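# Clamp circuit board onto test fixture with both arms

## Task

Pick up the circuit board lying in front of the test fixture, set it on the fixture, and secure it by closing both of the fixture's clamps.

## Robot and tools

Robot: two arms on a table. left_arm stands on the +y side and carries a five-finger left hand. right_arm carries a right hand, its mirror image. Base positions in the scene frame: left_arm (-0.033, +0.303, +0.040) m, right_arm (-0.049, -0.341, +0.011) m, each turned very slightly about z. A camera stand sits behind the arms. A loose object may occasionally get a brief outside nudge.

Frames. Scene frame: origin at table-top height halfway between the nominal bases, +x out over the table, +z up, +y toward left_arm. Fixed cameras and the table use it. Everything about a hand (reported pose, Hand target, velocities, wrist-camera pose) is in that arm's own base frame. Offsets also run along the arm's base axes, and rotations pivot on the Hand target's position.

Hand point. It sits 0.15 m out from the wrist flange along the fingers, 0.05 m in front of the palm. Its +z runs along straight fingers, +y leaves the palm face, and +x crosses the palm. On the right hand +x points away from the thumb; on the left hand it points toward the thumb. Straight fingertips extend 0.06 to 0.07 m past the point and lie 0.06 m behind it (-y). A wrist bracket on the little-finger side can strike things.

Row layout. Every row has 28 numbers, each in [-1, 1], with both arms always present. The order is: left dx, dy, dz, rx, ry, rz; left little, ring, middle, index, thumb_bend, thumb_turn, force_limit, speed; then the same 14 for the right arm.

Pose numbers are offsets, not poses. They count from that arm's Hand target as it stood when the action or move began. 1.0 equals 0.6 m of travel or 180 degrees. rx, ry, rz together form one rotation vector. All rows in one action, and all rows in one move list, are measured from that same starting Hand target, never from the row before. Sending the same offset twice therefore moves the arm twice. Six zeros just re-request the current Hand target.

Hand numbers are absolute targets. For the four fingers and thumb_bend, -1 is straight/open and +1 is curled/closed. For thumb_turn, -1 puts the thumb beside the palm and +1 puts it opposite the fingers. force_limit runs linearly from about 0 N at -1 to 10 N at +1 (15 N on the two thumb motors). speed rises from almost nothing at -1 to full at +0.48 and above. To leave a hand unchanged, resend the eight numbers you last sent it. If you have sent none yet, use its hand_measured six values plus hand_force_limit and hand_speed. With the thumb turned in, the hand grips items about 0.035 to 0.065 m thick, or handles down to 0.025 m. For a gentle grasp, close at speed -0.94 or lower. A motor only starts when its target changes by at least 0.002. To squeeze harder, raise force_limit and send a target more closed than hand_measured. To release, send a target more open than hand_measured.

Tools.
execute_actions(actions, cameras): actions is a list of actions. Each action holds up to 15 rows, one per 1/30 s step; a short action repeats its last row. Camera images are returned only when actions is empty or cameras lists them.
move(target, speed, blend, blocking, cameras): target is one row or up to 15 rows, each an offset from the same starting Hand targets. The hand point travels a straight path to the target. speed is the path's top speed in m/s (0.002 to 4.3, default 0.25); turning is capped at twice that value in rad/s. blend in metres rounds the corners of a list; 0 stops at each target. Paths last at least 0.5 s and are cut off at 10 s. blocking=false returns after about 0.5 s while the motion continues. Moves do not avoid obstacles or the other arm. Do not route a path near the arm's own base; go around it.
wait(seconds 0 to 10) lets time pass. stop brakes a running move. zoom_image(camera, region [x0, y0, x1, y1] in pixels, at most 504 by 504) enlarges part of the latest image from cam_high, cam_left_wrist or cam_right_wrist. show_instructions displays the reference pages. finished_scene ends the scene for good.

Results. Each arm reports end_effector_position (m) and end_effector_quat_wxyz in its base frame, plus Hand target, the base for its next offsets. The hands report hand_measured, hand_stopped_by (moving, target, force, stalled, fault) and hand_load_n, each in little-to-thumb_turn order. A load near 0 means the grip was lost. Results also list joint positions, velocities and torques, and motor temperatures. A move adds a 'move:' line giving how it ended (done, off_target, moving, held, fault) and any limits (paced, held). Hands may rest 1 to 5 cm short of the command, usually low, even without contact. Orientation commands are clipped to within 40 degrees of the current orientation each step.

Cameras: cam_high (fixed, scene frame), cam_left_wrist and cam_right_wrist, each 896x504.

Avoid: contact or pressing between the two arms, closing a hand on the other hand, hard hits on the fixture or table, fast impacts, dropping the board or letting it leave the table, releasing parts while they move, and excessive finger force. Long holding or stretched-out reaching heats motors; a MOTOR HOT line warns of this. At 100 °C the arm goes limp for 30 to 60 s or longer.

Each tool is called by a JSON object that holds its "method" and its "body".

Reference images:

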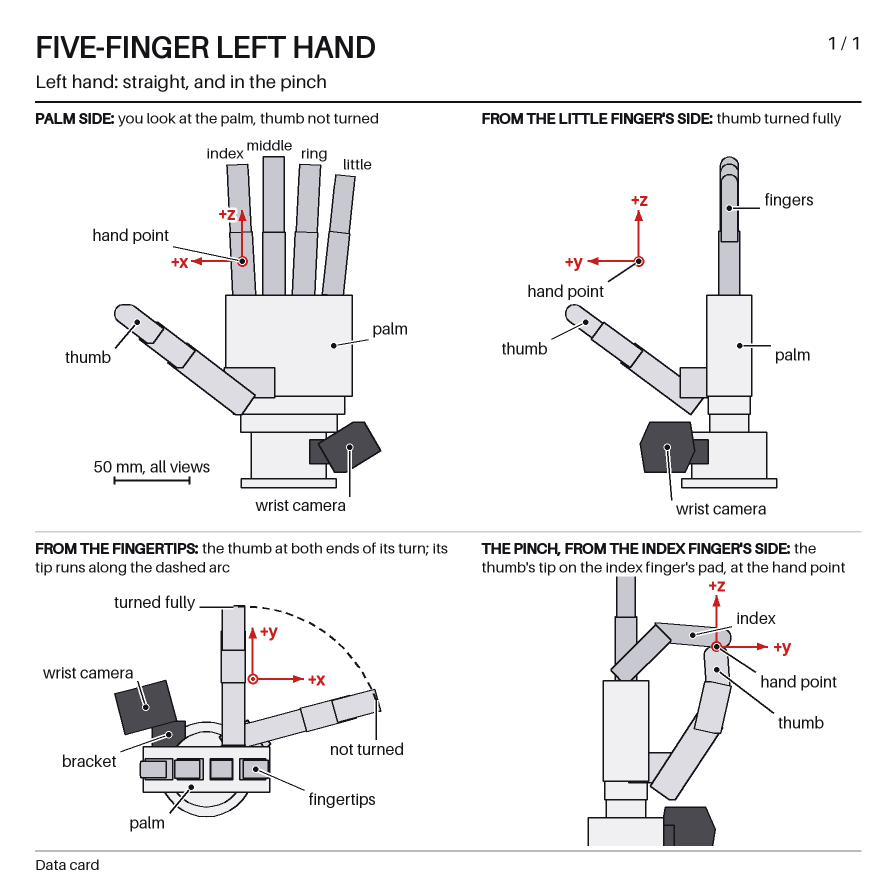

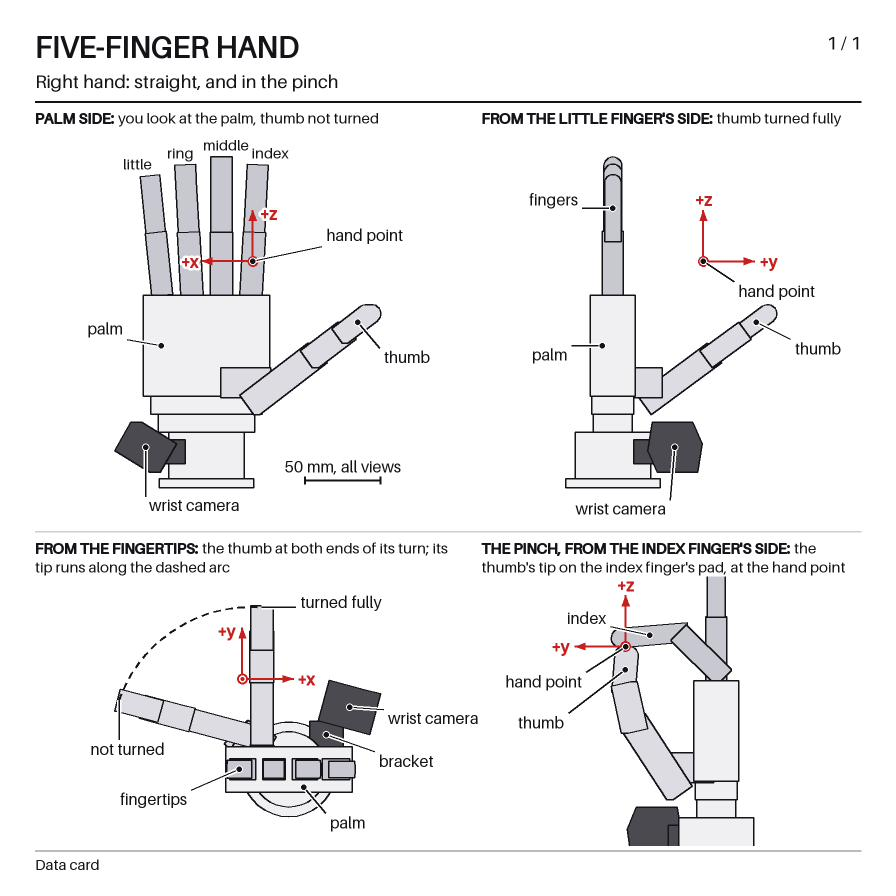

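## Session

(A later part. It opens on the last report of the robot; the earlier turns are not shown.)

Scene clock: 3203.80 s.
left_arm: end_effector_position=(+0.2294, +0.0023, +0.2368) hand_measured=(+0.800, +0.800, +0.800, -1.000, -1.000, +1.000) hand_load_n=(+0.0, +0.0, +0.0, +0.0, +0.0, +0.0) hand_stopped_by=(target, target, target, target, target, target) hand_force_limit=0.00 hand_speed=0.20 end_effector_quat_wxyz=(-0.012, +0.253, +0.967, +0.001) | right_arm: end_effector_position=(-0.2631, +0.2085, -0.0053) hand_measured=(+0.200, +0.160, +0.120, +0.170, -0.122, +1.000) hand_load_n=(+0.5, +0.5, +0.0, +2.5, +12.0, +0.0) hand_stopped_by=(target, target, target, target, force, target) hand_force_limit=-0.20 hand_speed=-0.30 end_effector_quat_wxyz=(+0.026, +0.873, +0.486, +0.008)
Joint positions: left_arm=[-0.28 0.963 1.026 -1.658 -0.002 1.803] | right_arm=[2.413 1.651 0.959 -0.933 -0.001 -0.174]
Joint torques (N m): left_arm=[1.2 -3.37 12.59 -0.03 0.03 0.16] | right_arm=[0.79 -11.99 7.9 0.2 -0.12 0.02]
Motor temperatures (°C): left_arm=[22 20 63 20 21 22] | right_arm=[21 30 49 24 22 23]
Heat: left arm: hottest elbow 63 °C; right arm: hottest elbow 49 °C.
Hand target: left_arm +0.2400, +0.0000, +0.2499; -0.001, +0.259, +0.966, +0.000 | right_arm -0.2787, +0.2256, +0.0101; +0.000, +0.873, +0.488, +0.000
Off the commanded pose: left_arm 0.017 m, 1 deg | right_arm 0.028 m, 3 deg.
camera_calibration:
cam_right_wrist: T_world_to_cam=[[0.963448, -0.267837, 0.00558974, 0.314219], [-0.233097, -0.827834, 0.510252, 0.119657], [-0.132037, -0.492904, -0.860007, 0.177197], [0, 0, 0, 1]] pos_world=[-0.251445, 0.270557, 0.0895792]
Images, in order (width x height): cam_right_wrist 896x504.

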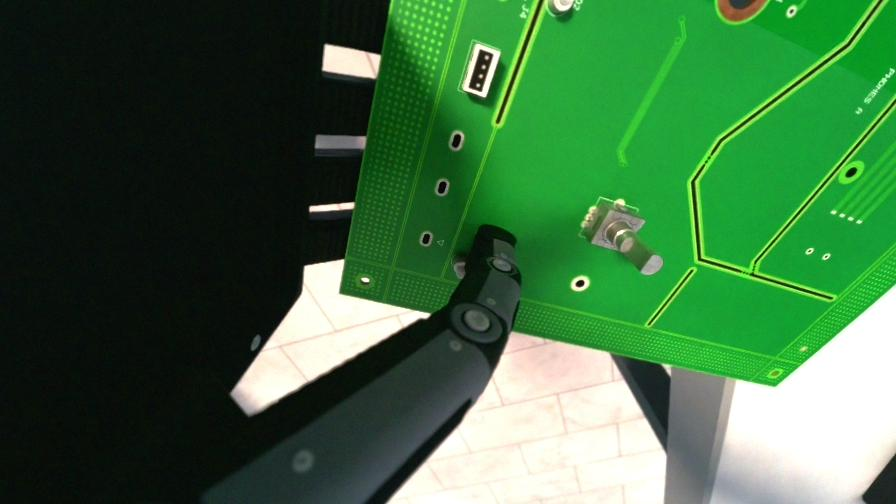

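{"method": "move", "body": {"target": [[0,0,0,0,0,0,0.8,0.8,0.8,-1,-1,1,0,0.2,0.0245,0.0057,-0.0552,0,0,0,0.2,0.16,0.12,0.17,-0.85,1,-0.2,-0.1]], "speed": 0.06, "cameras": ["cam_right_wrist"]}}

Scene clock: 3216.90 s.
left_arm: end_effector_position=(+0.2294, +0.0023, +0.2368) hand_measured=(+0.800, +0.800, +0.800, -1.000, -1.000, +1.000) hand_load_n=(+0.0, +0.0, +0.0, +0.0, +0.0, +0.0) hand_stopped_by=(target, target, target, target, target, target) hand_force_limit=0.00 hand_speed=0.20 end_effector_quat_wxyz=(-0.012, +0.253, +0.967, +0.001) | right_arm: end_effector_position=(-0.2662, +0.2268, -0.0203) hand_measured=(+0.200, +0.160, +0.120, +0.170, -0.850, +1.000) hand_load_n=(+0.0, +0.5, +0.0, +0.0, +0.0, +0.0) hand_stopped_by=(target, target, target, target, target, target) hand_force_limit=-0.20 hand_speed=-0.10 end_effector_quat_wxyz=(+0.002, +0.874, +0.486, +0.000)
Joint positions: left_arm=[-0.28 0.963 1.026 -1.658 -0.002 1.803] | right_arm=[2.385 1.675 0.953 -0.852 -0.001 -0.2]
Joint torques (N m): left_arm=[1.2 -3.43 12.57 -0.03 0.03 0.15] | right_arm=[0.67 -10.7 4.37 0.9 -0.13 -0.02]
Motor temperatures (°C): left_arm=[22 20 63 20 21 22] | right_arm=[21 30 50 24 22 23]
Heat: left arm: hottest elbow 63 °C; right arm: hottest elbow 50 °C.
Hand target: left_arm +0.2400, +0.0000, +0.2499; -0.001, +0.259, +0.966, +0.000 | right_arm -0.2641, +0.2291, -0.0229; +0.000, +0.873, +0.488, -0.001
Off the commanded pose: left_arm 0.017 m, 1 deg | right_arm 0.004 m, 0 deg.
move: off_target (left_arm)
camera_calibration:
cam_right_wrist: T_world_to_cam=[[0.962383, -0.268737, -0.0399974, 0.321253], [-0.215398, -0.844378, 0.49054, 0.149746], [-0.165599, -0.463471, -0.870501, 0.157128], [0, 0, 0, 1]] pos_world=[-0.250893, 0.285599, 0.0761735]
Images, in order (width x height): cam_right_wrist 896x504.

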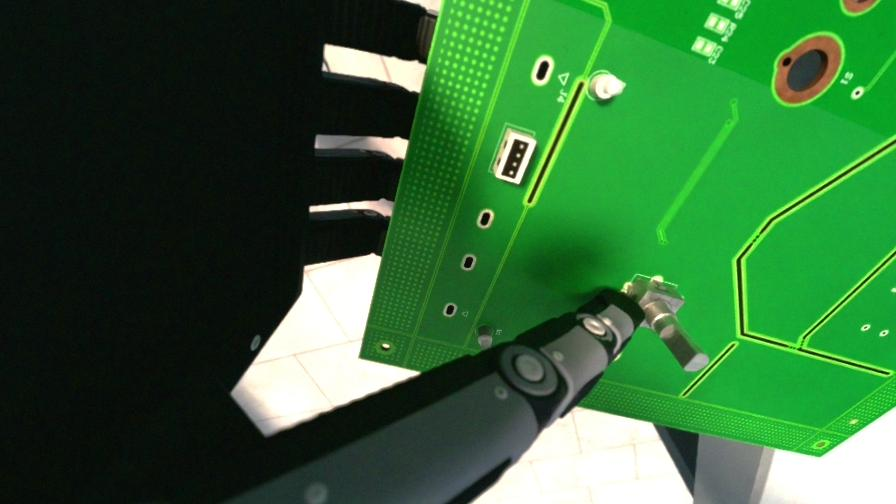

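{"method": "execute_actions", "body": {"actions": [[[0,0,0,0,0,0,0.8,0.8,0.8,-1,-1,1,0,0.2,0,0,0,0,0,0,0.2,0.16,0.12,0.17,-0.62,1,-0.2,-0.3]]]}}

{"method": "move", "body": {"target": [[0,0,0,0,0,0,0.8,0.8,0.8,-1,-1,1,0,0.2,-0.0215,0.0142,0.055,0,0,0,0.2,0.16,0.12,0.17,-0.62,1,-0.2,-0.3]], "speed": 0.04, "cameras": ["cam_right_wrist"]}}

Scene clock: 3225.07 s.
left_arm: end_effector_position=(+0.2294, +0.0023, +0.2368) hand_measured=(+0.800, +0.800, +0.800, -1.000, -1.000, +1.000) hand_load_n=(+0.0, +0.0, +0.0, +0.0, +0.0, +0.0) hand_stopped_by=(target, target, target, target, target, target) hand_force_limit=0.00 hand_speed=0.20 end_effector_quat_wxyz=(-0.012, +0.253, +0.967, +0.001) | right_arm: end_effector_position=(-0.2660, +0.2268, -0.0198) hand_measured=(+0.200, +0.160, +0.120, +0.170, -0.658, +1.000) hand_load_n=(+0.5, +0.0, +0.0, +0.0, +4.0, +0.0) hand_stopped_by=(target, target, target, target, force, target) hand_force_limit=-0.20 hand_speed=-0.30 end_effector_quat_wxyz=(+0.002, +0.874, +0.486, +0.000)
Joint positions: left_arm=[-0.28 0.963 1.026 -1.658 -0.002 1.803] | right_arm=[2.385 1.673 0.953 -0.853 -0.001 -0.202]
Joint torques (N m): left_arm=[1.2 -3.37 12.59 -0.03 0.03 0.16] | right_arm=[0.67 -10.58 4.38 0.92 -0.13 0.01]
Motor temperatures (°C): left_arm=[22 20 63 20 21 22] | right_arm=[21 30 48 24 22 23]
Heat: left arm: hottest elbow 63 °C; right arm: hottest elbow 48 °C.
Hand target: left_arm +0.2400, +0.0000, +0.2499; -0.001, +0.259, +0.966, +0.000 | right_arm -0.2641, +0.2291, -0.0230; +0.000, +0.873, +0.488, -0.001
Off the commanded pose: left_arm 0.017 m, 1 deg | right_arm 0.004 m, 0 deg.

Scene clock: 3226.33 s.
left_arm: end_effector_position=(+0.2294, +0.0023, +0.2368) hand_measured=(+0.800, +0.800, +0.800, -1.000, -1.000, +1.000) hand_load_n=(+0.0, +0.5, +0.0, +0.0, +0.0, +0.0) hand_stopped_by=(target, target, target, target, target, target) hand_force_limit=0.00 hand_speed=0.20 end_effector_quat_wxyz=(-0.012, +0.253, +0.967, +0.001) | right_arm: end_effector_position=(-0.2621, +0.2231, -0.0053) hand_measured=(+0.200, +0.160, +0.120, +0.170, -0.658, +1.000) hand_load_n=(+0.0, +0.0, +0.0, +0.5, +0.0, +0.0) hand_stopped_by=(target, target, target, target, force, target) hand_force_limit=-0.20 hand_speed=-0.30 end_effector_quat_wxyz=(+0.022, +0.873, +0.486, +0.007)
Joint positions: left_arm=[-0.28 0.963 1.026 -1.658 -0.002 1.803] | right_arm=[2.385 1.666 0.981 -0.933 -0.001 -0.202]
Joint torques (N m): left_arm=[1.2 -3.37 12.59 -0.02 0.03 0.16] | right_arm=[1.2 -12.16 7.79 0.08 -0.13 0.07]
Motor temperatures (°C): left_arm=[22 20 63 20 21 22] | right_arm=[21 30 48 24 22 23]
Heat: left arm: hottest elbow 63 °C; right arm: hottest elbow 48 °C.
Hand target: left_arm +0.2400, +0.0000, +0.2499; -0.001, +0.259, +0.966, +0.000 | right_arm -0.2770, +0.2377, +0.0100; +0.000, +0.873, +0.488, -0.001
Off the commanded pose: left_arm 0.017 m, 1 deg | right_arm 0.026 m, 3 deg.
move: off_target (left_arm, right_arm)
camera_calibration:
cam_right_wrist: T_world_to_cam=[[0.963571, -0.267449, -0.00117351, 0.317015], [-0.229681, -0.829732, 0.508715, 0.133267], [-0.137029, -0.489913, -0.860934, 0.18248], [0, 0, 0, 1]] pos_world=[-0.249852, 0.284761, 0.0896798]
Images, in order (width x height): cam_right_wrist 896x504.

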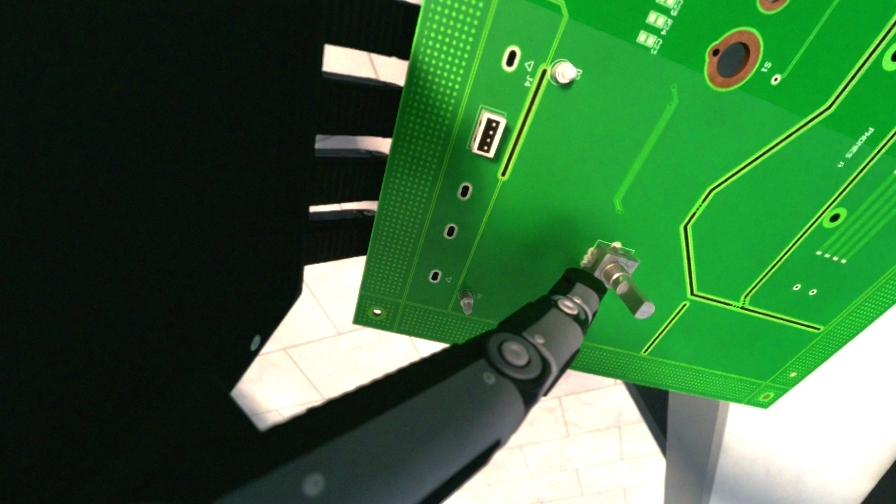

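{"method": "execute_actions", "body": {"actions": [[[0,0,0,0,0,0,0.8,0.8,0.8,-1,-1,1,0,0.2,0,0,0,0,0,0,0.2,0.16,0.12,0.17,0.35,1,-0.3,-0.3]],[[0,0,0,0,0,0,0.8,0.8,0.8,-1,-1,1,0,0.2,0,0,0,0,0,0,0.2,0.16,0.12,0.17,0.35,1,-0.3,-0.3]],[[0,0,0,0,0,0,0.8,0.8,0.8,-1,-1,1,0,0.2,0,0,0,0,0,0,0.2,0.16,0.12,0.17,0.35,1,-0.3,-0.3]]], "cameras": ["cam_right_wrist"]}}

Scene clock: 3235.47 s.
left_arm: end_effector_position=(+0.2294, +0.0023, +0.2368) hand_measured=(+0.800, +0.800, +0.800, -1.000, -1.000, +1.000) hand_load_n=(+0.0, +0.0, +0.0, +0.0, +0.0, +0.0) hand_stopped_by=(target, target, target, target, target, target) hand_force_limit=0.00 hand_speed=0.20 end_effector_quat_wxyz=(-0.012, +0.253, +0.967, +0.001) | right_arm: end_effector_position=(-0.2608, +0.2218, -0.0034) hand_measured=(+0.200, +0.160, +0.120, +0.170, -0.034, +1.000) hand_load_n=(+0.5, +0.0, +0.0, +2.0, +7.0, +0.5) hand_stopped_by=(target, target, target, target, force, target) hand_force_limit=-0.30 hand_speed=-0.30 end_effector_quat_wxyz=(+0.025, +0.873, +0.486, +0.007)
Joint positions: left_arm=[-0.28 0.963 1.026 -1.658 -0.002 1.803] | right_arm=[2.385 1.662 0.981 -0.942 -0.001 -0.202]
Joint torques (N m): left_arm=[1.2 -3.37 12.6 -0.02 0.03 0.16] | right_arm=[1.26 -11.87 7.83 0.35 -0.14 0.07]
Motor temperatures (°C): left_arm=[22 20 63 20 21 22] | right_arm=[21 30 48 24 22 23]
Heat: left arm: hottest elbow 63 °C; right arm: hottest elbow 48 °C.
Hand target: left_arm +0.2400, +0.0000, +0.2499; -0.001, +0.259, +0.966, +0.000 | right_arm -0.2770, +0.2376, +0.0100; +0.000, +0.873, +0.488, -0.001
Off the commanded pose: left_arm 0.017 m, 1 deg | right_arm 0.026 m, 3 deg.
camera_calibration:
cam_right_wrist: T_world_to_cam=[[0.963574, -0.267424, 0.00317953, 0.315499], [-0.231486, -0.828012, 0.510696, 0.13069], [-0.13394, -0.492829, -0.859755, 0.1852], [0, 0, 0, 1]] pos_world=[-0.248948, 0.283857, 0.0914807]
Images, in order (width x height): cam_right_wrist 896x504.

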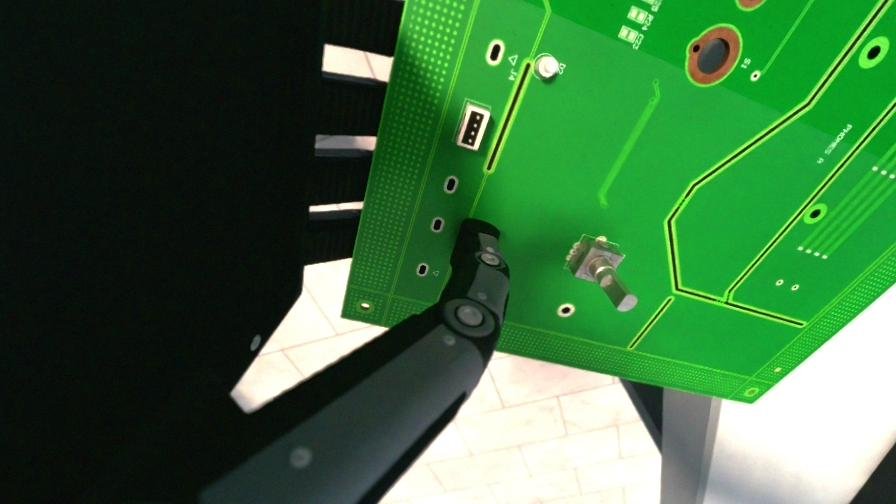

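{"method": "execute_actions", "body": {"actions": [[[0,0,0,0,0,0,0.8,0.8,0.8,-1,-1,1,0,0.2,0,0,0,0,0,0,0.6,0.6,0.6,0.6,0.35,1,-0.1,-0.6]],[[0,0,0,0,0,0,0.8,0.8,0.8,-1,-1,1,0,0.2,0,0,0,0,0,0,0.6,0.6,0.6,0.6,0.35,1,-0.1,-0.6]],[[0,0,0,0,0,0,0.8,0.8,0.8,-1,-1,1,0,0.2,0,0,0,0,0,0,0.6,0.6,0.6,0.6,0.35,1,-0.1,-0.6]]], "cameras": ["cam_right_wrist"]}}

Scene clock: 3264.43 s.
left_arm: end_effector_position=(+0.2294, +0.0023, +0.2368) hand_measured=(+0.800, +0.800, +0.800, -1.000, -1.000, +1.000) hand_load_n=(+0.0, +0.0, +0.0, +0.0, +0.0, +0.0) hand_stopped_by=(target, target, target, target, target, target) hand_force_limit=0.00 hand_speed=0.20 end_effector_quat_wxyz=(-0.012, +0.253, +0.967, +0.001) | right_arm: end_effector_position=(-0.2615, +0.2211, -0.0033) hand_measured=(+0.230, +0.220, +0.212, +0.200, -0.036, +1.000) hand_load_n=(+2.5, +14.5, +20.0, +5.0, +10.5, +1.0) hand_stopped_by=(force, force, force, force, force, target) hand_force_limit=-0.10 hand_speed=-0.60 end_effector_quat_wxyz=(+0.026, +0.873, +0.486, +0.005)
Joint positions: left_arm=[-0.28 0.963 1.026 -1.658 -0.002 1.803] | right_arm=[2.385 1.662 0.981 -0.942 -0.006 -0.203]
Joint torques (N m): left_arm=[1.14 -3.37 12.57 -0.03 0.03 0.16] | right_arm=[1.26 -11.87 7.83 0.36 0.07 0.07]
Motor temperatures (°C): left_arm=[22 20 64 20 21 22] | right_arm=[21 30 49 24 22 23]
Heat: left arm: hottest elbow 64 °C; right arm: hottest elbow 49 °C.
Hand target: left_arm +0.2400, +0.0000, +0.2499; -0.001, +0.259, +0.966, +0.000 | right_arm -0.2770, +0.2376, +0.0100; +0.000, +0.873, +0.488, -0.001
Off the commanded pose: left_arm 0.017 m, 1 deg | right_arm 0.026 m, 3 deg.
camera_calibration:
cam_right_wrist: T_world_to_cam=[[0.963595, -0.267364, 0.000731116, 0.315897], [-0.22958, -0.826011, 0.51478, 0.129918], [-0.13703, -0.496208, -0.857322, 0.184758], [0, 0, 0, 1]] pos_world=[-0.249252, 0.283452, 0.0912867]
Images, in order (width x height): cam_right_wrist 896x504.

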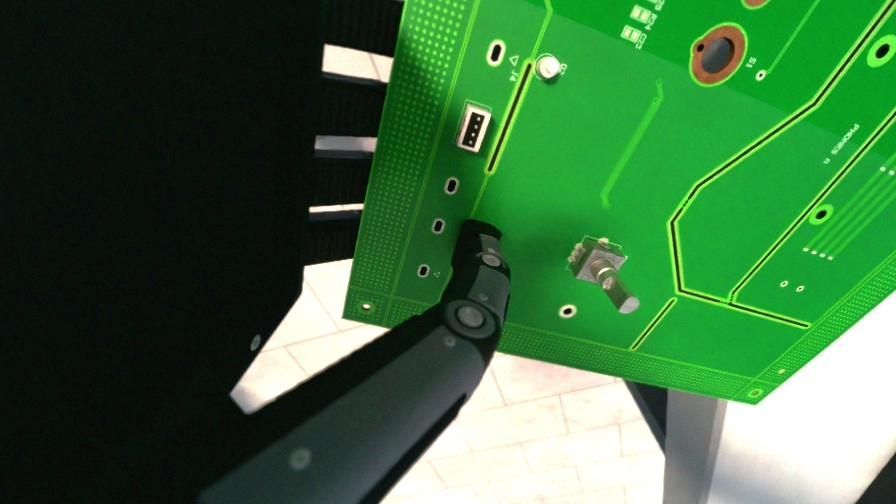

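{"method": "execute_actions", "body": {"actions": [[[0,0,0,0,0,0,0.8,0.8,0.8,-1,-1,1,0,0.2,0,0,0,0,0,0,0.6,0.212,0.203,0.6,0.35,1,-0.1,-0.6]]]}}

Scene clock: 3267.97 s.
left_arm: end_effector_position=(+0.2294, +0.0023, +0.2368) hand_measured=(+0.800, +0.800, +0.800, -1.000, -1.000, +1.000) hand_load_n=(+0.0, +0.0, +0.0, +0.0, +0.0, +0.0) hand_stopped_by=(target, target, target, target, target, target) hand_force_limit=0.00 hand_speed=0.20 end_effector_quat_wxyz=(-0.012, +0.253, +0.967, +0.001) | right_arm: end_effector_position=(-0.2615, +0.2211, -0.0033) hand_measured=(+0.230, +0.210, +0.200, +0.200, -0.036, +1.000) hand_load_n=(+3.5, +8.5, +10.5, +7.0, +10.5, +1.0) hand_stopped_by=(force, force, force, force, force, target) hand_force_limit=-0.10 hand_speed=-0.60 end_effector_quat_wxyz=(+0.026, +0.873, +0.486, +0.005)
Joint positions: left_arm=[-0.28 0.963 1.026 -1.658 -0.002 1.803] | right_arm=[2.385 1.662 0.981 -0.942 -0.006 -0.203]
Joint torques (N m): left_arm=[1.2 -3.37 12.57 -0.02 0.03 0.16] | right_arm=[1.26 -11.87 7.83 0.36 0.07 0.07]
Motor temperatures (°C): left_arm=[22 20 64 20 21 22] | right_arm=[21 30 49 24 22 23]
Heat: left arm: hottest elbow 64 °C; right arm: hottest elbow 49 °C.
Hand target: left_arm +0.2400, +0.0000, +0.2499; -0.001, +0.259, +0.966, +0.000 | right_arm -0.2770, +0.2376, +0.0100; +0.000, +0.873, +0.488, -0.001
Off the commanded pose: left_arm 0.017 m, 1 deg | right_arm 0.026 m, 3 deg.

{"method": "move", "body": {"target": [[0,0,0,0,0,0,0.8,0.8,0.8,-1,-1,1,0,0.2,-0.003,0.003,0.045,0.0106,0.017,0,0.6,0.212,0.203,0.6,0.35,1,-0.1,-0.6]], "speed": 0.04, "cameras": ["cam_right_wrist"]}}

Scene clock: 3307.63 s.
left_arm: end_effector_position=(+0.2294, +0.0023, +0.2368) hand_measured=(+0.800, +0.800, +0.800, -1.000, -1.000, +1.000) hand_load_n=(+0.0, +0.0, +0.0, +0.0, -0.5, +0.0) hand_stopped_by=(target, target, target, target, target, target) hand_force_limit=0.00 hand_speed=0.20 end_effector_quat_wxyz=(-0.012, +0.253, +0.967, +0.001) | right_arm: end_effector_position=(-0.2688, +0.2244, +0.0169) hand_measured=(+0.230, +0.210, +0.200, +0.200, -0.036, +1.000) hand_load_n=(+5.0, +11.5, +15.0, +6.5, +10.5, +1.0) hand_stopped_by=(force, force, force, force, force, target) hand_force_limit=-0.10 hand_speed=-0.60 end_effector_quat_wxyz=(-0.002, +0.874, +0.486, -0.011)
Joint positions: left_arm=[-0.28 0.963 1.026 -1.658 -0.002 1.803] | right_arm=[2.384 1.601 0.981 -0.942 -0.02 -0.203]
Joint torques (N m): left_arm=[1.14 -3.37 12.59 -0.02 0.03 0.15] | right_arm=[0.73 -12.86 7.75 0.05 0.11 0.02]
Motor temperatures (°C): left_arm=[22 20 64 20 21 22] | right_arm=[21 31 50 24 22 23]
Heat: left arm: hottest elbow 64 °C; right arm: hottest elbow 50 °C.
Hand target: left_arm +0.2400, +0.0000, +0.2499; -0.001, +0.259, +0.966, +0.000 | right_arm -0.2788, +0.2395, +0.0370; -0.028, +0.873, +0.488, -0.016
Off the commanded pose: left_arm 0.017 m, 1 deg | right_arm 0.027 m, 3 deg.
move: off_target (left_arm, right_arm)
camera_calibration:
cam_right_wrist: T_world_to_cam=[[0.961797, -0.267067, -0.0601761, 0.324381], [-0.202556, -0.842096, 0.499846, 0.131773], [-0.184166, -0.468562, -0.864021, 0.183955], [0, 0, 0, 1]] pos_world=[-0.251419, 0.283791, 0.112594]
Images, in order (width x height): cam_right_wrist 896x504.

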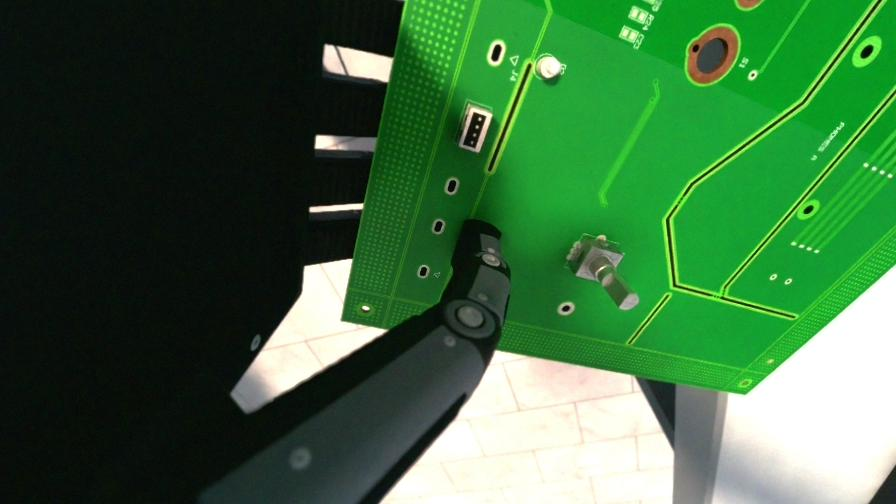

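{"method": "move", "body": {"target": [[0,0,0,0,0,0,0.8,0.8,0.8,-1,-1,1,0,0.2,0,0,0.045,0.0106,0.017,0,0.6,0.212,0.203,0.6,0.35,1,-0.1,-0.6]], "speed": 0.05, "cameras": ["cam_right_wrist","cam_high"]}}

{"method": "zoom_image", "body": {"camera": "cam_high", "region": [180, 100, 420, 300]}}

Scene clock: 3311.93 s.
left_arm: end_effector_position=(+0.2294, +0.0023, +0.2368) hand_measured=(+0.800, +0.800, +0.800, -1.000, -1.000, +1.000) hand_load_n=(+0.0, +0.0, +0.0, +0.0, +0.0, +0.0) hand_stopped_by=(target, target, target, target, target, target) hand_force_limit=0.00 hand_speed=0.20 end_effector_quat_wxyz=(-0.012, +0.253, +0.967, +0.001) | right_arm: end_effector_position=(-0.2736, +0.2264, +0.0446) hand_measured=(+0.230, +0.210, +0.200, +0.200, -0.036, +1.000) hand_load_n=(+5.5, +15.5, +22.0, +6.5, +12.5, +0.5) hand_stopped_by=(force, force, force, force, force, target) hand_force_limit=-0.10 hand_speed=-0.60 end_effector_quat_wxyz=(-0.032, +0.873, +0.485, -0.029)
Joint positions: left_arm=[-0.28 0.963 1.026 -1.658 -0.002 1.803] | right_arm=[2.38 1.52 0.981 -0.954 -0.037 -0.203]
Joint torques (N m): left_arm=[1.14 -3.37 12.57 -0.02 0.03 0.16] | right_arm=[0.56 -12.16 7.71 0.12 0.24 -0.02]
Motor temperatures (°C): left_arm=[22 20 64 20 21 22] | right_arm=[21 31 50 24 22 23]
Heat: left arm: hottest elbow 64 °C; right arm: hottest elbow 50 °C.
Hand target: left_arm +0.2400, +0.0000, +0.2499; -0.001, +0.259, +0.966, +0.000 | right_arm -0.2789, +0.2394, +0.0640; -0.055, +0.871, +0.487, -0.031
Off the commanded pose: left_arm 0.017 m, 1 deg | right_arm 0.024 m, 3 deg.
move: off_target (left_arm, right_arm)
camera_calibration:
cam_right_wrist: T_world_to_cam=[[0.955191, -0.266675, -0.128433, 0.332303], [-0.175002, -0.858758, 0.48157, 0.130737], [-0.238715, -0.437515, -0.866946, 0.186159], [0, 0, 0, 1]] pos_world=[-0.250095, 0.282335, 0.14111]
Images, in order (width x height): cam_high 896x504, cam_right_wrist 896x504.

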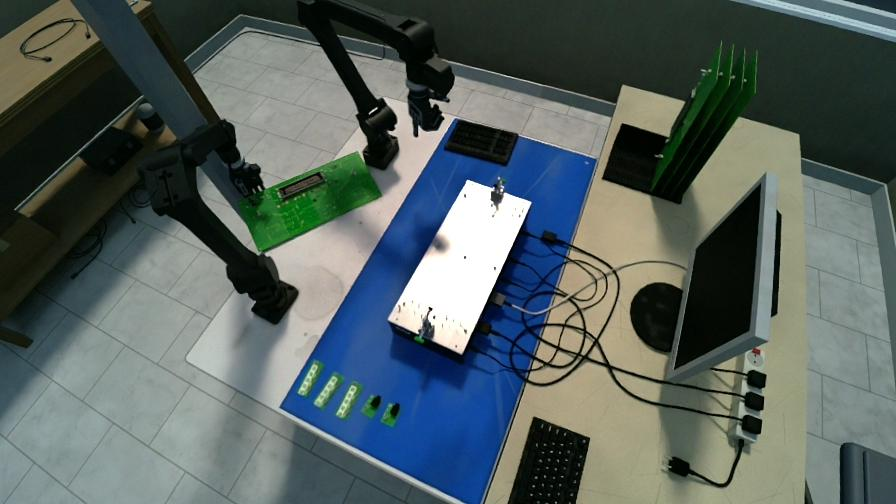

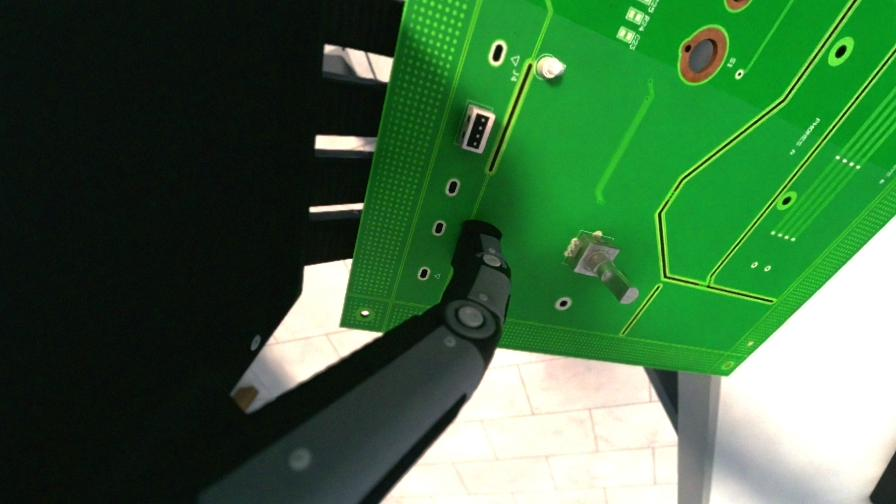

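Scaled by 2.100.

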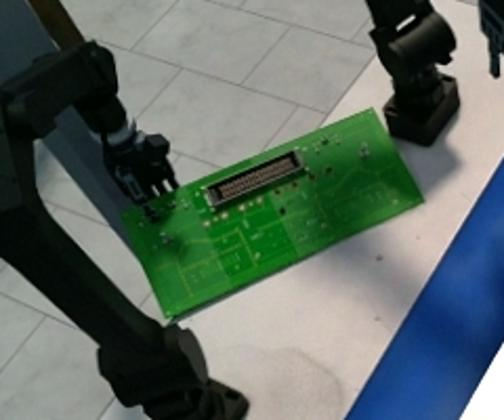

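{"method": "execute_actions", "body": {"actions": [[[0,0,0,0,0,0,0.8,0.8,0.8,-1,-1,1,0,0.2,0,0,0,0,0,0,0.6,0.206,0.194,0.6,0.35,1,-0.1,-0.6]]], "cameras": ["cam_right_wrist"]}}

Scene clock: 3317.27 s.
left_arm: end_effector_position=(+0.2294, +0.0023, +0.2368) hand_measured=(+0.800, +0.800, +0.800, -1.000, -1.000, +1.000) hand_load_n=(+0.0, +0.0, +0.0, +0.0, +0.0, +0.0) hand_stopped_by=(target, target, target, target, target, target) hand_force_limit=0.00 hand_speed=0.20 end_effector_quat_wxyz=(-0.012, +0.253, +0.967, +0.001) | right_arm: end_effector_position=(-0.2736, +0.2264, +0.0446) hand_measured=(+0.230, +0.204, +0.192, +0.200, -0.036, +1.000) hand_load_n=(+6.0, +12.0, +15.5, +7.5, +12.0, +0.5) hand_stopped_by=(force, force, force, force, force, target) hand_force_limit=-0.10 hand_speed=-0.60 end_effector_quat_wxyz=(-0.032, +0.873, +0.485, -0.029)
Joint positions: left_arm=[-0.28 0.963 1.026 -1.658 -0.002 1.803] | right_arm=[2.38 1.52 0.981 -0.954 -0.037 -0.203]
Joint torques (N m): left_arm=[1.14 -3.43 12.6 -0.02 0.03 0.16] | right_arm=[0.56 -12.16 7.71 0.1 0.24 -0.02]
Motor temperatures (°C): left_arm=[22 20 64 20 21 22] | right_arm=[21 30 50 24 22 23]
Heat: left arm: hottest elbow 64 °C; right arm: hottest elbow 50 °C.
Hand target: left_arm +0.2400, +0.0000, +0.2499; -0.001, +0.259, +0.966, +0.000 | right_arm -0.2789, +0.2394, +0.0640; -0.055, +0.871, +0.487, -0.031
Off the commanded pose: left_arm 0.017 m, 1 deg | right_arm 0.024 m, 3 deg.
camera_calibration:
cam_right_wrist: T_world_to_cam=[[0.955191, -0.266675, -0.128433, 0.332303], [-0.175002, -0.858758, 0.48157, 0.130737], [-0.238715, -0.437515, -0.866946, 0.186159], [0, 0, 0, 1]] pos_world=[-0.250095, 0.282335, 0.14111]
Images, in order (width x height): cam_right_wrist 896x504.

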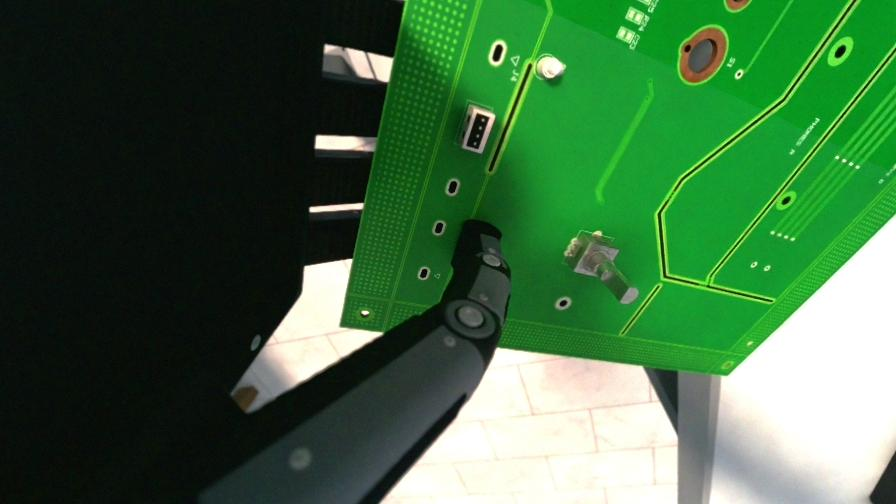

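{"method": "move", "body": {"target": [[0,0,0,0,0,0,0.8,0.8,0.8,-1,-1,1,0,0.2,0.02,-0.022,0.0,0,0,0,0.6,0.206,0.194,0.6,0.35,1,-0.1,-0.6],[0,0,0,0,0,0,0.8,0.8,0.8,-1,-1,1,0,0.2,0.12,-0.022,0.0,0,0,0,0.6,0.206,0.194,0.6,0.35,1,-0.1,-0.6]], "speed": 0.06, "cameras": ["cam_right_wrist","cam_high"]}}

{"method": "zoom_image", "body": {"camera": "cam_high", "region": [180, 100, 420, 300]}}

Scene clock: 3326.00 s.
left_arm: end_effector_position=(+0.2294, +0.0023, +0.2368) hand_measured=(+0.800, +0.800, +0.800, -1.000, -1.000, +1.000) hand_load_n=(+0.0, +0.0, +0.0, +0.0, +0.0, +0.0) hand_stopped_by=(target, target, target, target, target, target) hand_force_limit=0.00 hand_speed=0.20 end_effector_quat_wxyz=(-0.012, +0.253, +0.967, +0.001) | right_arm: end_effector_position=(-0.2100, +0.2227, +0.0544) hand_measured=(+0.230, +0.204, +0.192, +0.200, -0.036, +1.000) hand_load_n=(+6.0, +14.0, +19.5, +7.5, +13.0, +0.5) hand_stopped_by=(force, force, force, force, force, target) hand_force_limit=-0.10 hand_speed=-0.60 end_effector_quat_wxyz=(-0.044, +0.875, +0.480, -0.034)
Joint positions: left_arm=[-0.28 0.963 1.026 -1.658 -0.002 1.803] | right_arm=[2.26 1.37 0.856 -0.957 -0.051 -0.312]
Joint torques (N m): left_arm=[1.2 -3.43 12.6 -0.02 0.03 0.16] | right_arm=[0.85 -9.82 5.93 0.24 0.23 -0.08]
Motor temperatures (°C): left_arm=[22 20 64 20 21 22] | right_arm=[21 30 50 24 23 23]
Heat: left arm: hottest elbow 64 °C; right arm: hottest elbow 50 °C.
Hand target: left_arm +0.2400, +0.0000, +0.2499; -0.001, +0.259, +0.966, +0.000 | right_arm -0.2068, +0.2262, +0.0640; -0.055, +0.871, +0.487, -0.031
Off the commanded pose: left_arm 0.017 m, 1 deg | right_arm 0.011 m, 2 deg.
move: off_target (left_arm, right_arm)
camera_calibration:
cam_right_wrist: T_world_to_cam=[[0.949524, -0.274329, -0.152144, 0.273602], [-0.174138, -0.864369, 0.471745, 0.135948], [-0.260922, -0.421439, -0.86851, 0.20002], [0, 0, 0, 1]] pos_world=[-0.183928, 0.276862, 0.151213]
Images, in order (width x height): cam_high 896x504, cam_right_wrist 896x504.

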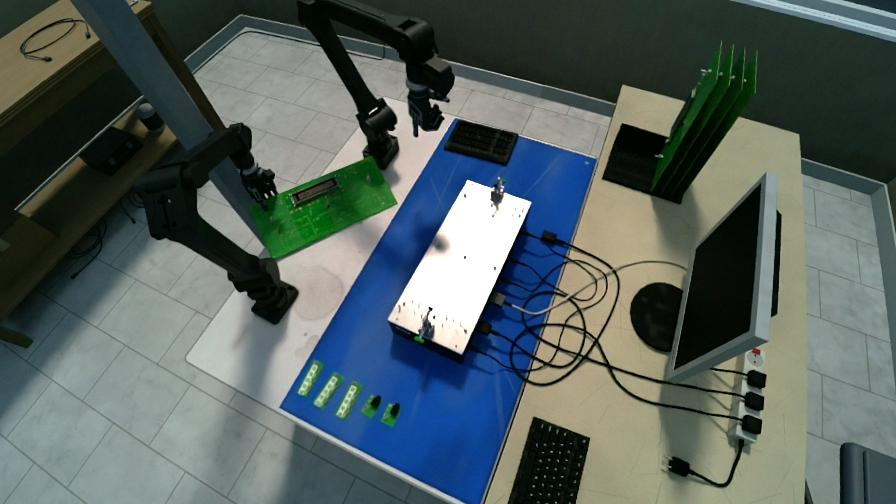

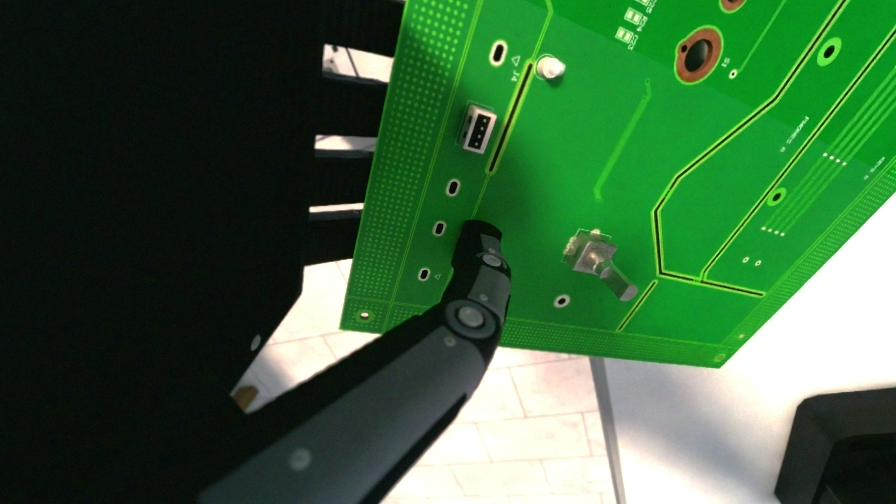

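Scaled by 2.100.

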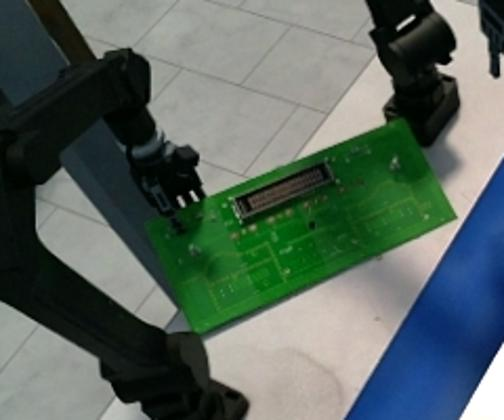

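{"method": "move", "body": {"target": [[0,0,0,0,0,0,0.8,0.8,0.8,-1,-1,1,0,0.2,0.2,-0.004,-0.01,0,0,0,0.6,0.206,0.194,0.6,0.35,1,-0.1,-0.6]], "speed": 0.07, "cameras": ["cam_right_wrist","cam_high"]}}

{"method": "zoom_image", "body": {"camera": "cam_high", "region": [180, 100, 440, 310]}}

Scene clock: 3337.97 s.
left_arm: end_effector_position=(+0.2294, +0.0023, +0.2368) hand_measured=(+0.800, +0.800, +0.800, -1.000, -1.000, +1.000) hand_load_n=(+0.0, +0.0, +0.0, +0.0, +0.0, +0.0) hand_stopped_by=(target, target, target, target, target, target) hand_force_limit=0.00 hand_speed=0.20 end_effector_quat_wxyz=(-0.012, +0.253, +0.967, +0.001) | right_arm: end_effector_position=(-0.1047, +0.1958, +0.0556) hand_measured=(+0.230, +0.204, +0.192, +0.200, -0.038, +1.000) hand_load_n=(+2.0, +7.5, +20.0, +6.0, +23.0, +13.5) hand_stopped_by=(force, force, force, force, force, target) hand_force_limit=-0.10 hand_speed=-0.60 end_effector_quat_wxyz=(-0.024, +0.867, +0.494, -0.065)
Joint positions: left_arm=[-0.28 0.963 1.026 -1.658 -0.002 1.803] | right_arm=[1.99 1.187 0.691 -1.04 -0.134 -0.615]
Joint torques (N m): left_arm=[1.2 -3.37 12.59 -0.02 0.03 0.16] | right_arm=[-3.31 -5.71 6.52 1.87 2.15 -0.18]
Motor temperatures (°C): left_arm=[22 20 65 20 21 22] | right_arm=[21 30 48 24 25 23]
Heat: left arm: hottest elbow 65 °C; right arm: hottest elbow 48 °C.
Hand target: left_arm +0.2400, +0.0000, +0.2499; -0.001, +0.259, +0.966, +0.000 | right_arm -0.0869, +0.2238, +0.0580; -0.055, +0.871, +0.487, -0.031
Off the commanded pose: left_arm 0.017 m, 1 deg | right_arm 0.033 m, 5 deg.
move: off_target (left_arm, right_arm)
camera_calibration:
cam_right_wrist: T_world_to_cam=[[0.953679, -0.249486, -0.168087, 0.162877], [-0.12618, -0.838971, 0.529345, 0.127291], [-0.273084, -0.483616, -0.831589, 0.226072], [0, 0, 0, 1]] pos_world=[-0.0775344, 0.256761, 0.147996]
Images, in order (width x height): cam_high 896x504, cam_right_wrist 896x504.

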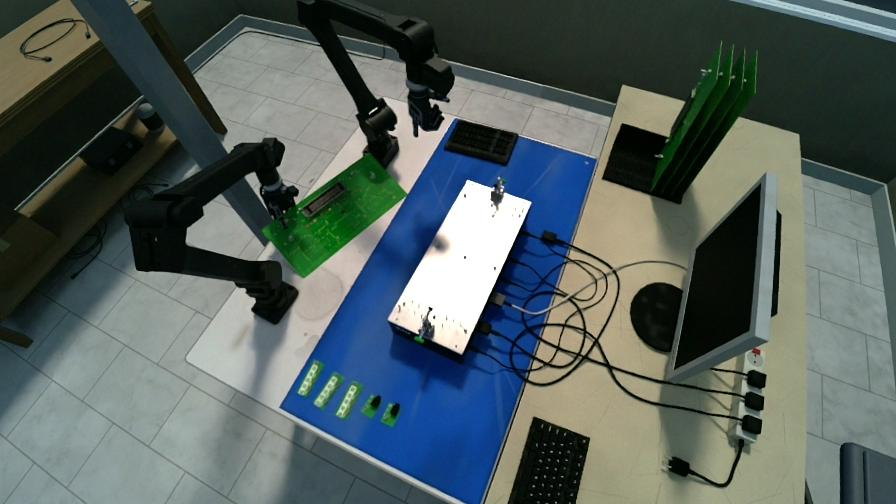

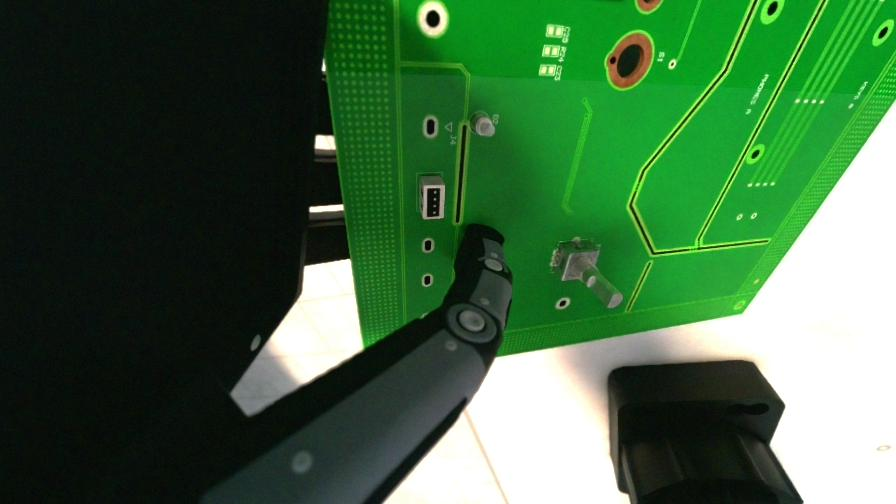

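Scaled by 1.938.

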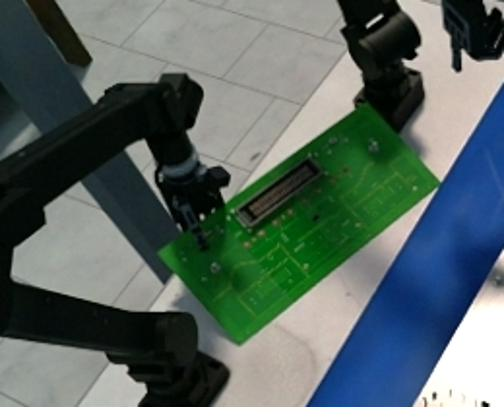

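{"method": "move", "body": {"target": [[0,0,0,0,0,0,0.8,0.8,0.8,-1,-1,1,0,0.2,0.0,-0.06,0.0,0,0,0,0.6,0.206,0.194,0.6,0.35,1,-0.1,-0.6]], "speed": 0.06, "cameras": ["cam_right_wrist","cam_high"]}}

{"method": "zoom_image", "body": {"camera": "cam_high", "region": [180, 100, 440, 310]}}

Scene clock: 3352.60 s.
left_arm: end_effector_position=(+0.2294, +0.0023, +0.2368) hand_measured=(+0.800, +0.800, +0.800, -1.000, -1.000, +1.000) hand_load_n=(+0.0, +0.5, +0.0, +0.0, +0.0, +0.0) hand_stopped_by=(target, target, target, target, target, target) hand_force_limit=0.00 hand_speed=0.20 end_effector_quat_wxyz=(-0.012, +0.253, +0.967, +0.001) | right_arm: end_effector_position=(-0.0855, +0.1771, +0.0518) hand_measured=(+0.230, +0.204, +0.192, +0.200, -0.038, +1.000) hand_load_n=(+5.5, +15.0, +22.5, +6.5, +17.0, -0.5) hand_stopped_by=(force, force, force, force, force, target) hand_force_limit=-0.10 hand_speed=-0.60 end_effector_quat_wxyz=(-0.034, +0.870, +0.490, -0.040)
Joint positions: left_arm=[-0.28 0.963 1.026 -1.658 -0.002 1.803] | right_arm=[1.984 1.092 0.618 -1.037 -0.087 -0.61]
Joint torques (N m): left_arm=[1.26 -3.37 12.59 -0.03 0.03 0.16] | right_arm=[0.97 -4.84 6.58 1.06 0.39 0.15]
Motor temperatures (°C): left_arm=[22 20 65 20 21 22] | right_arm=[21 29 49 24 30 23]
Heat: left arm: hottest elbow 65 °C; right arm: hottest elbow 49 °C.
Hand target: left_arm +0.2400, +0.0000, +0.2499; -0.001, +0.259, +0.966, +0.000 | right_arm -0.0868, +0.1879, +0.0580; -0.055, +0.871, +0.487, -0.031
Off the commanded pose: left_arm 0.017 m, 1 deg | right_arm 0.013 m, 3 deg.
move: off_target (left_arm, right_arm)
camera_calibration:
cam_right_wrist: T_world_to_cam=[[0.955682, -0.255021, -0.14709, 0.139439], [-0.153456, -0.8579, 0.490365, 0.1191], [-0.251242, -0.446061, -0.859015, 0.215624], [0, 0, 0, 1]] pos_world=[-0.0608086, 0.233918, 0.147332]
Images, in order (width x height): cam_high 896x504, cam_right_wrist 896x504.

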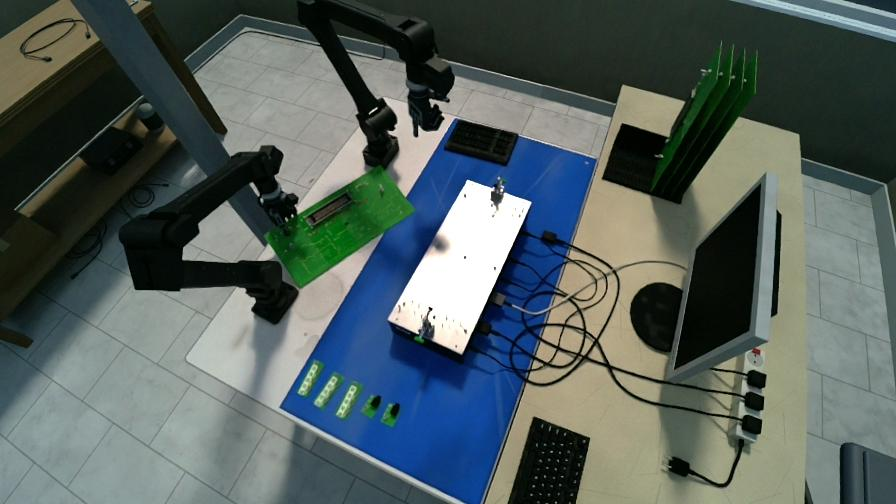

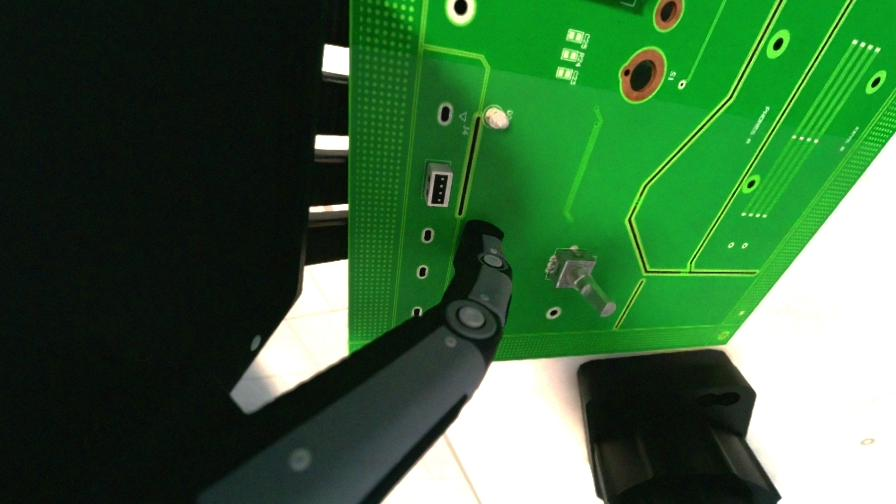

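Scaled by 1.938.

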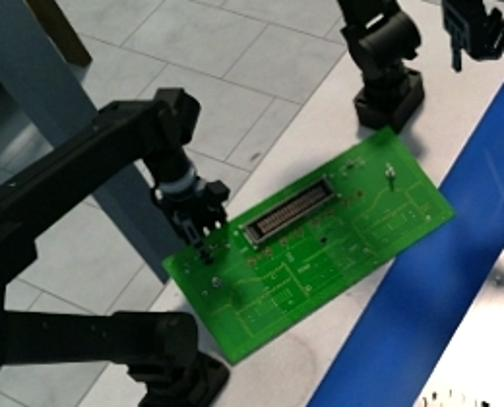

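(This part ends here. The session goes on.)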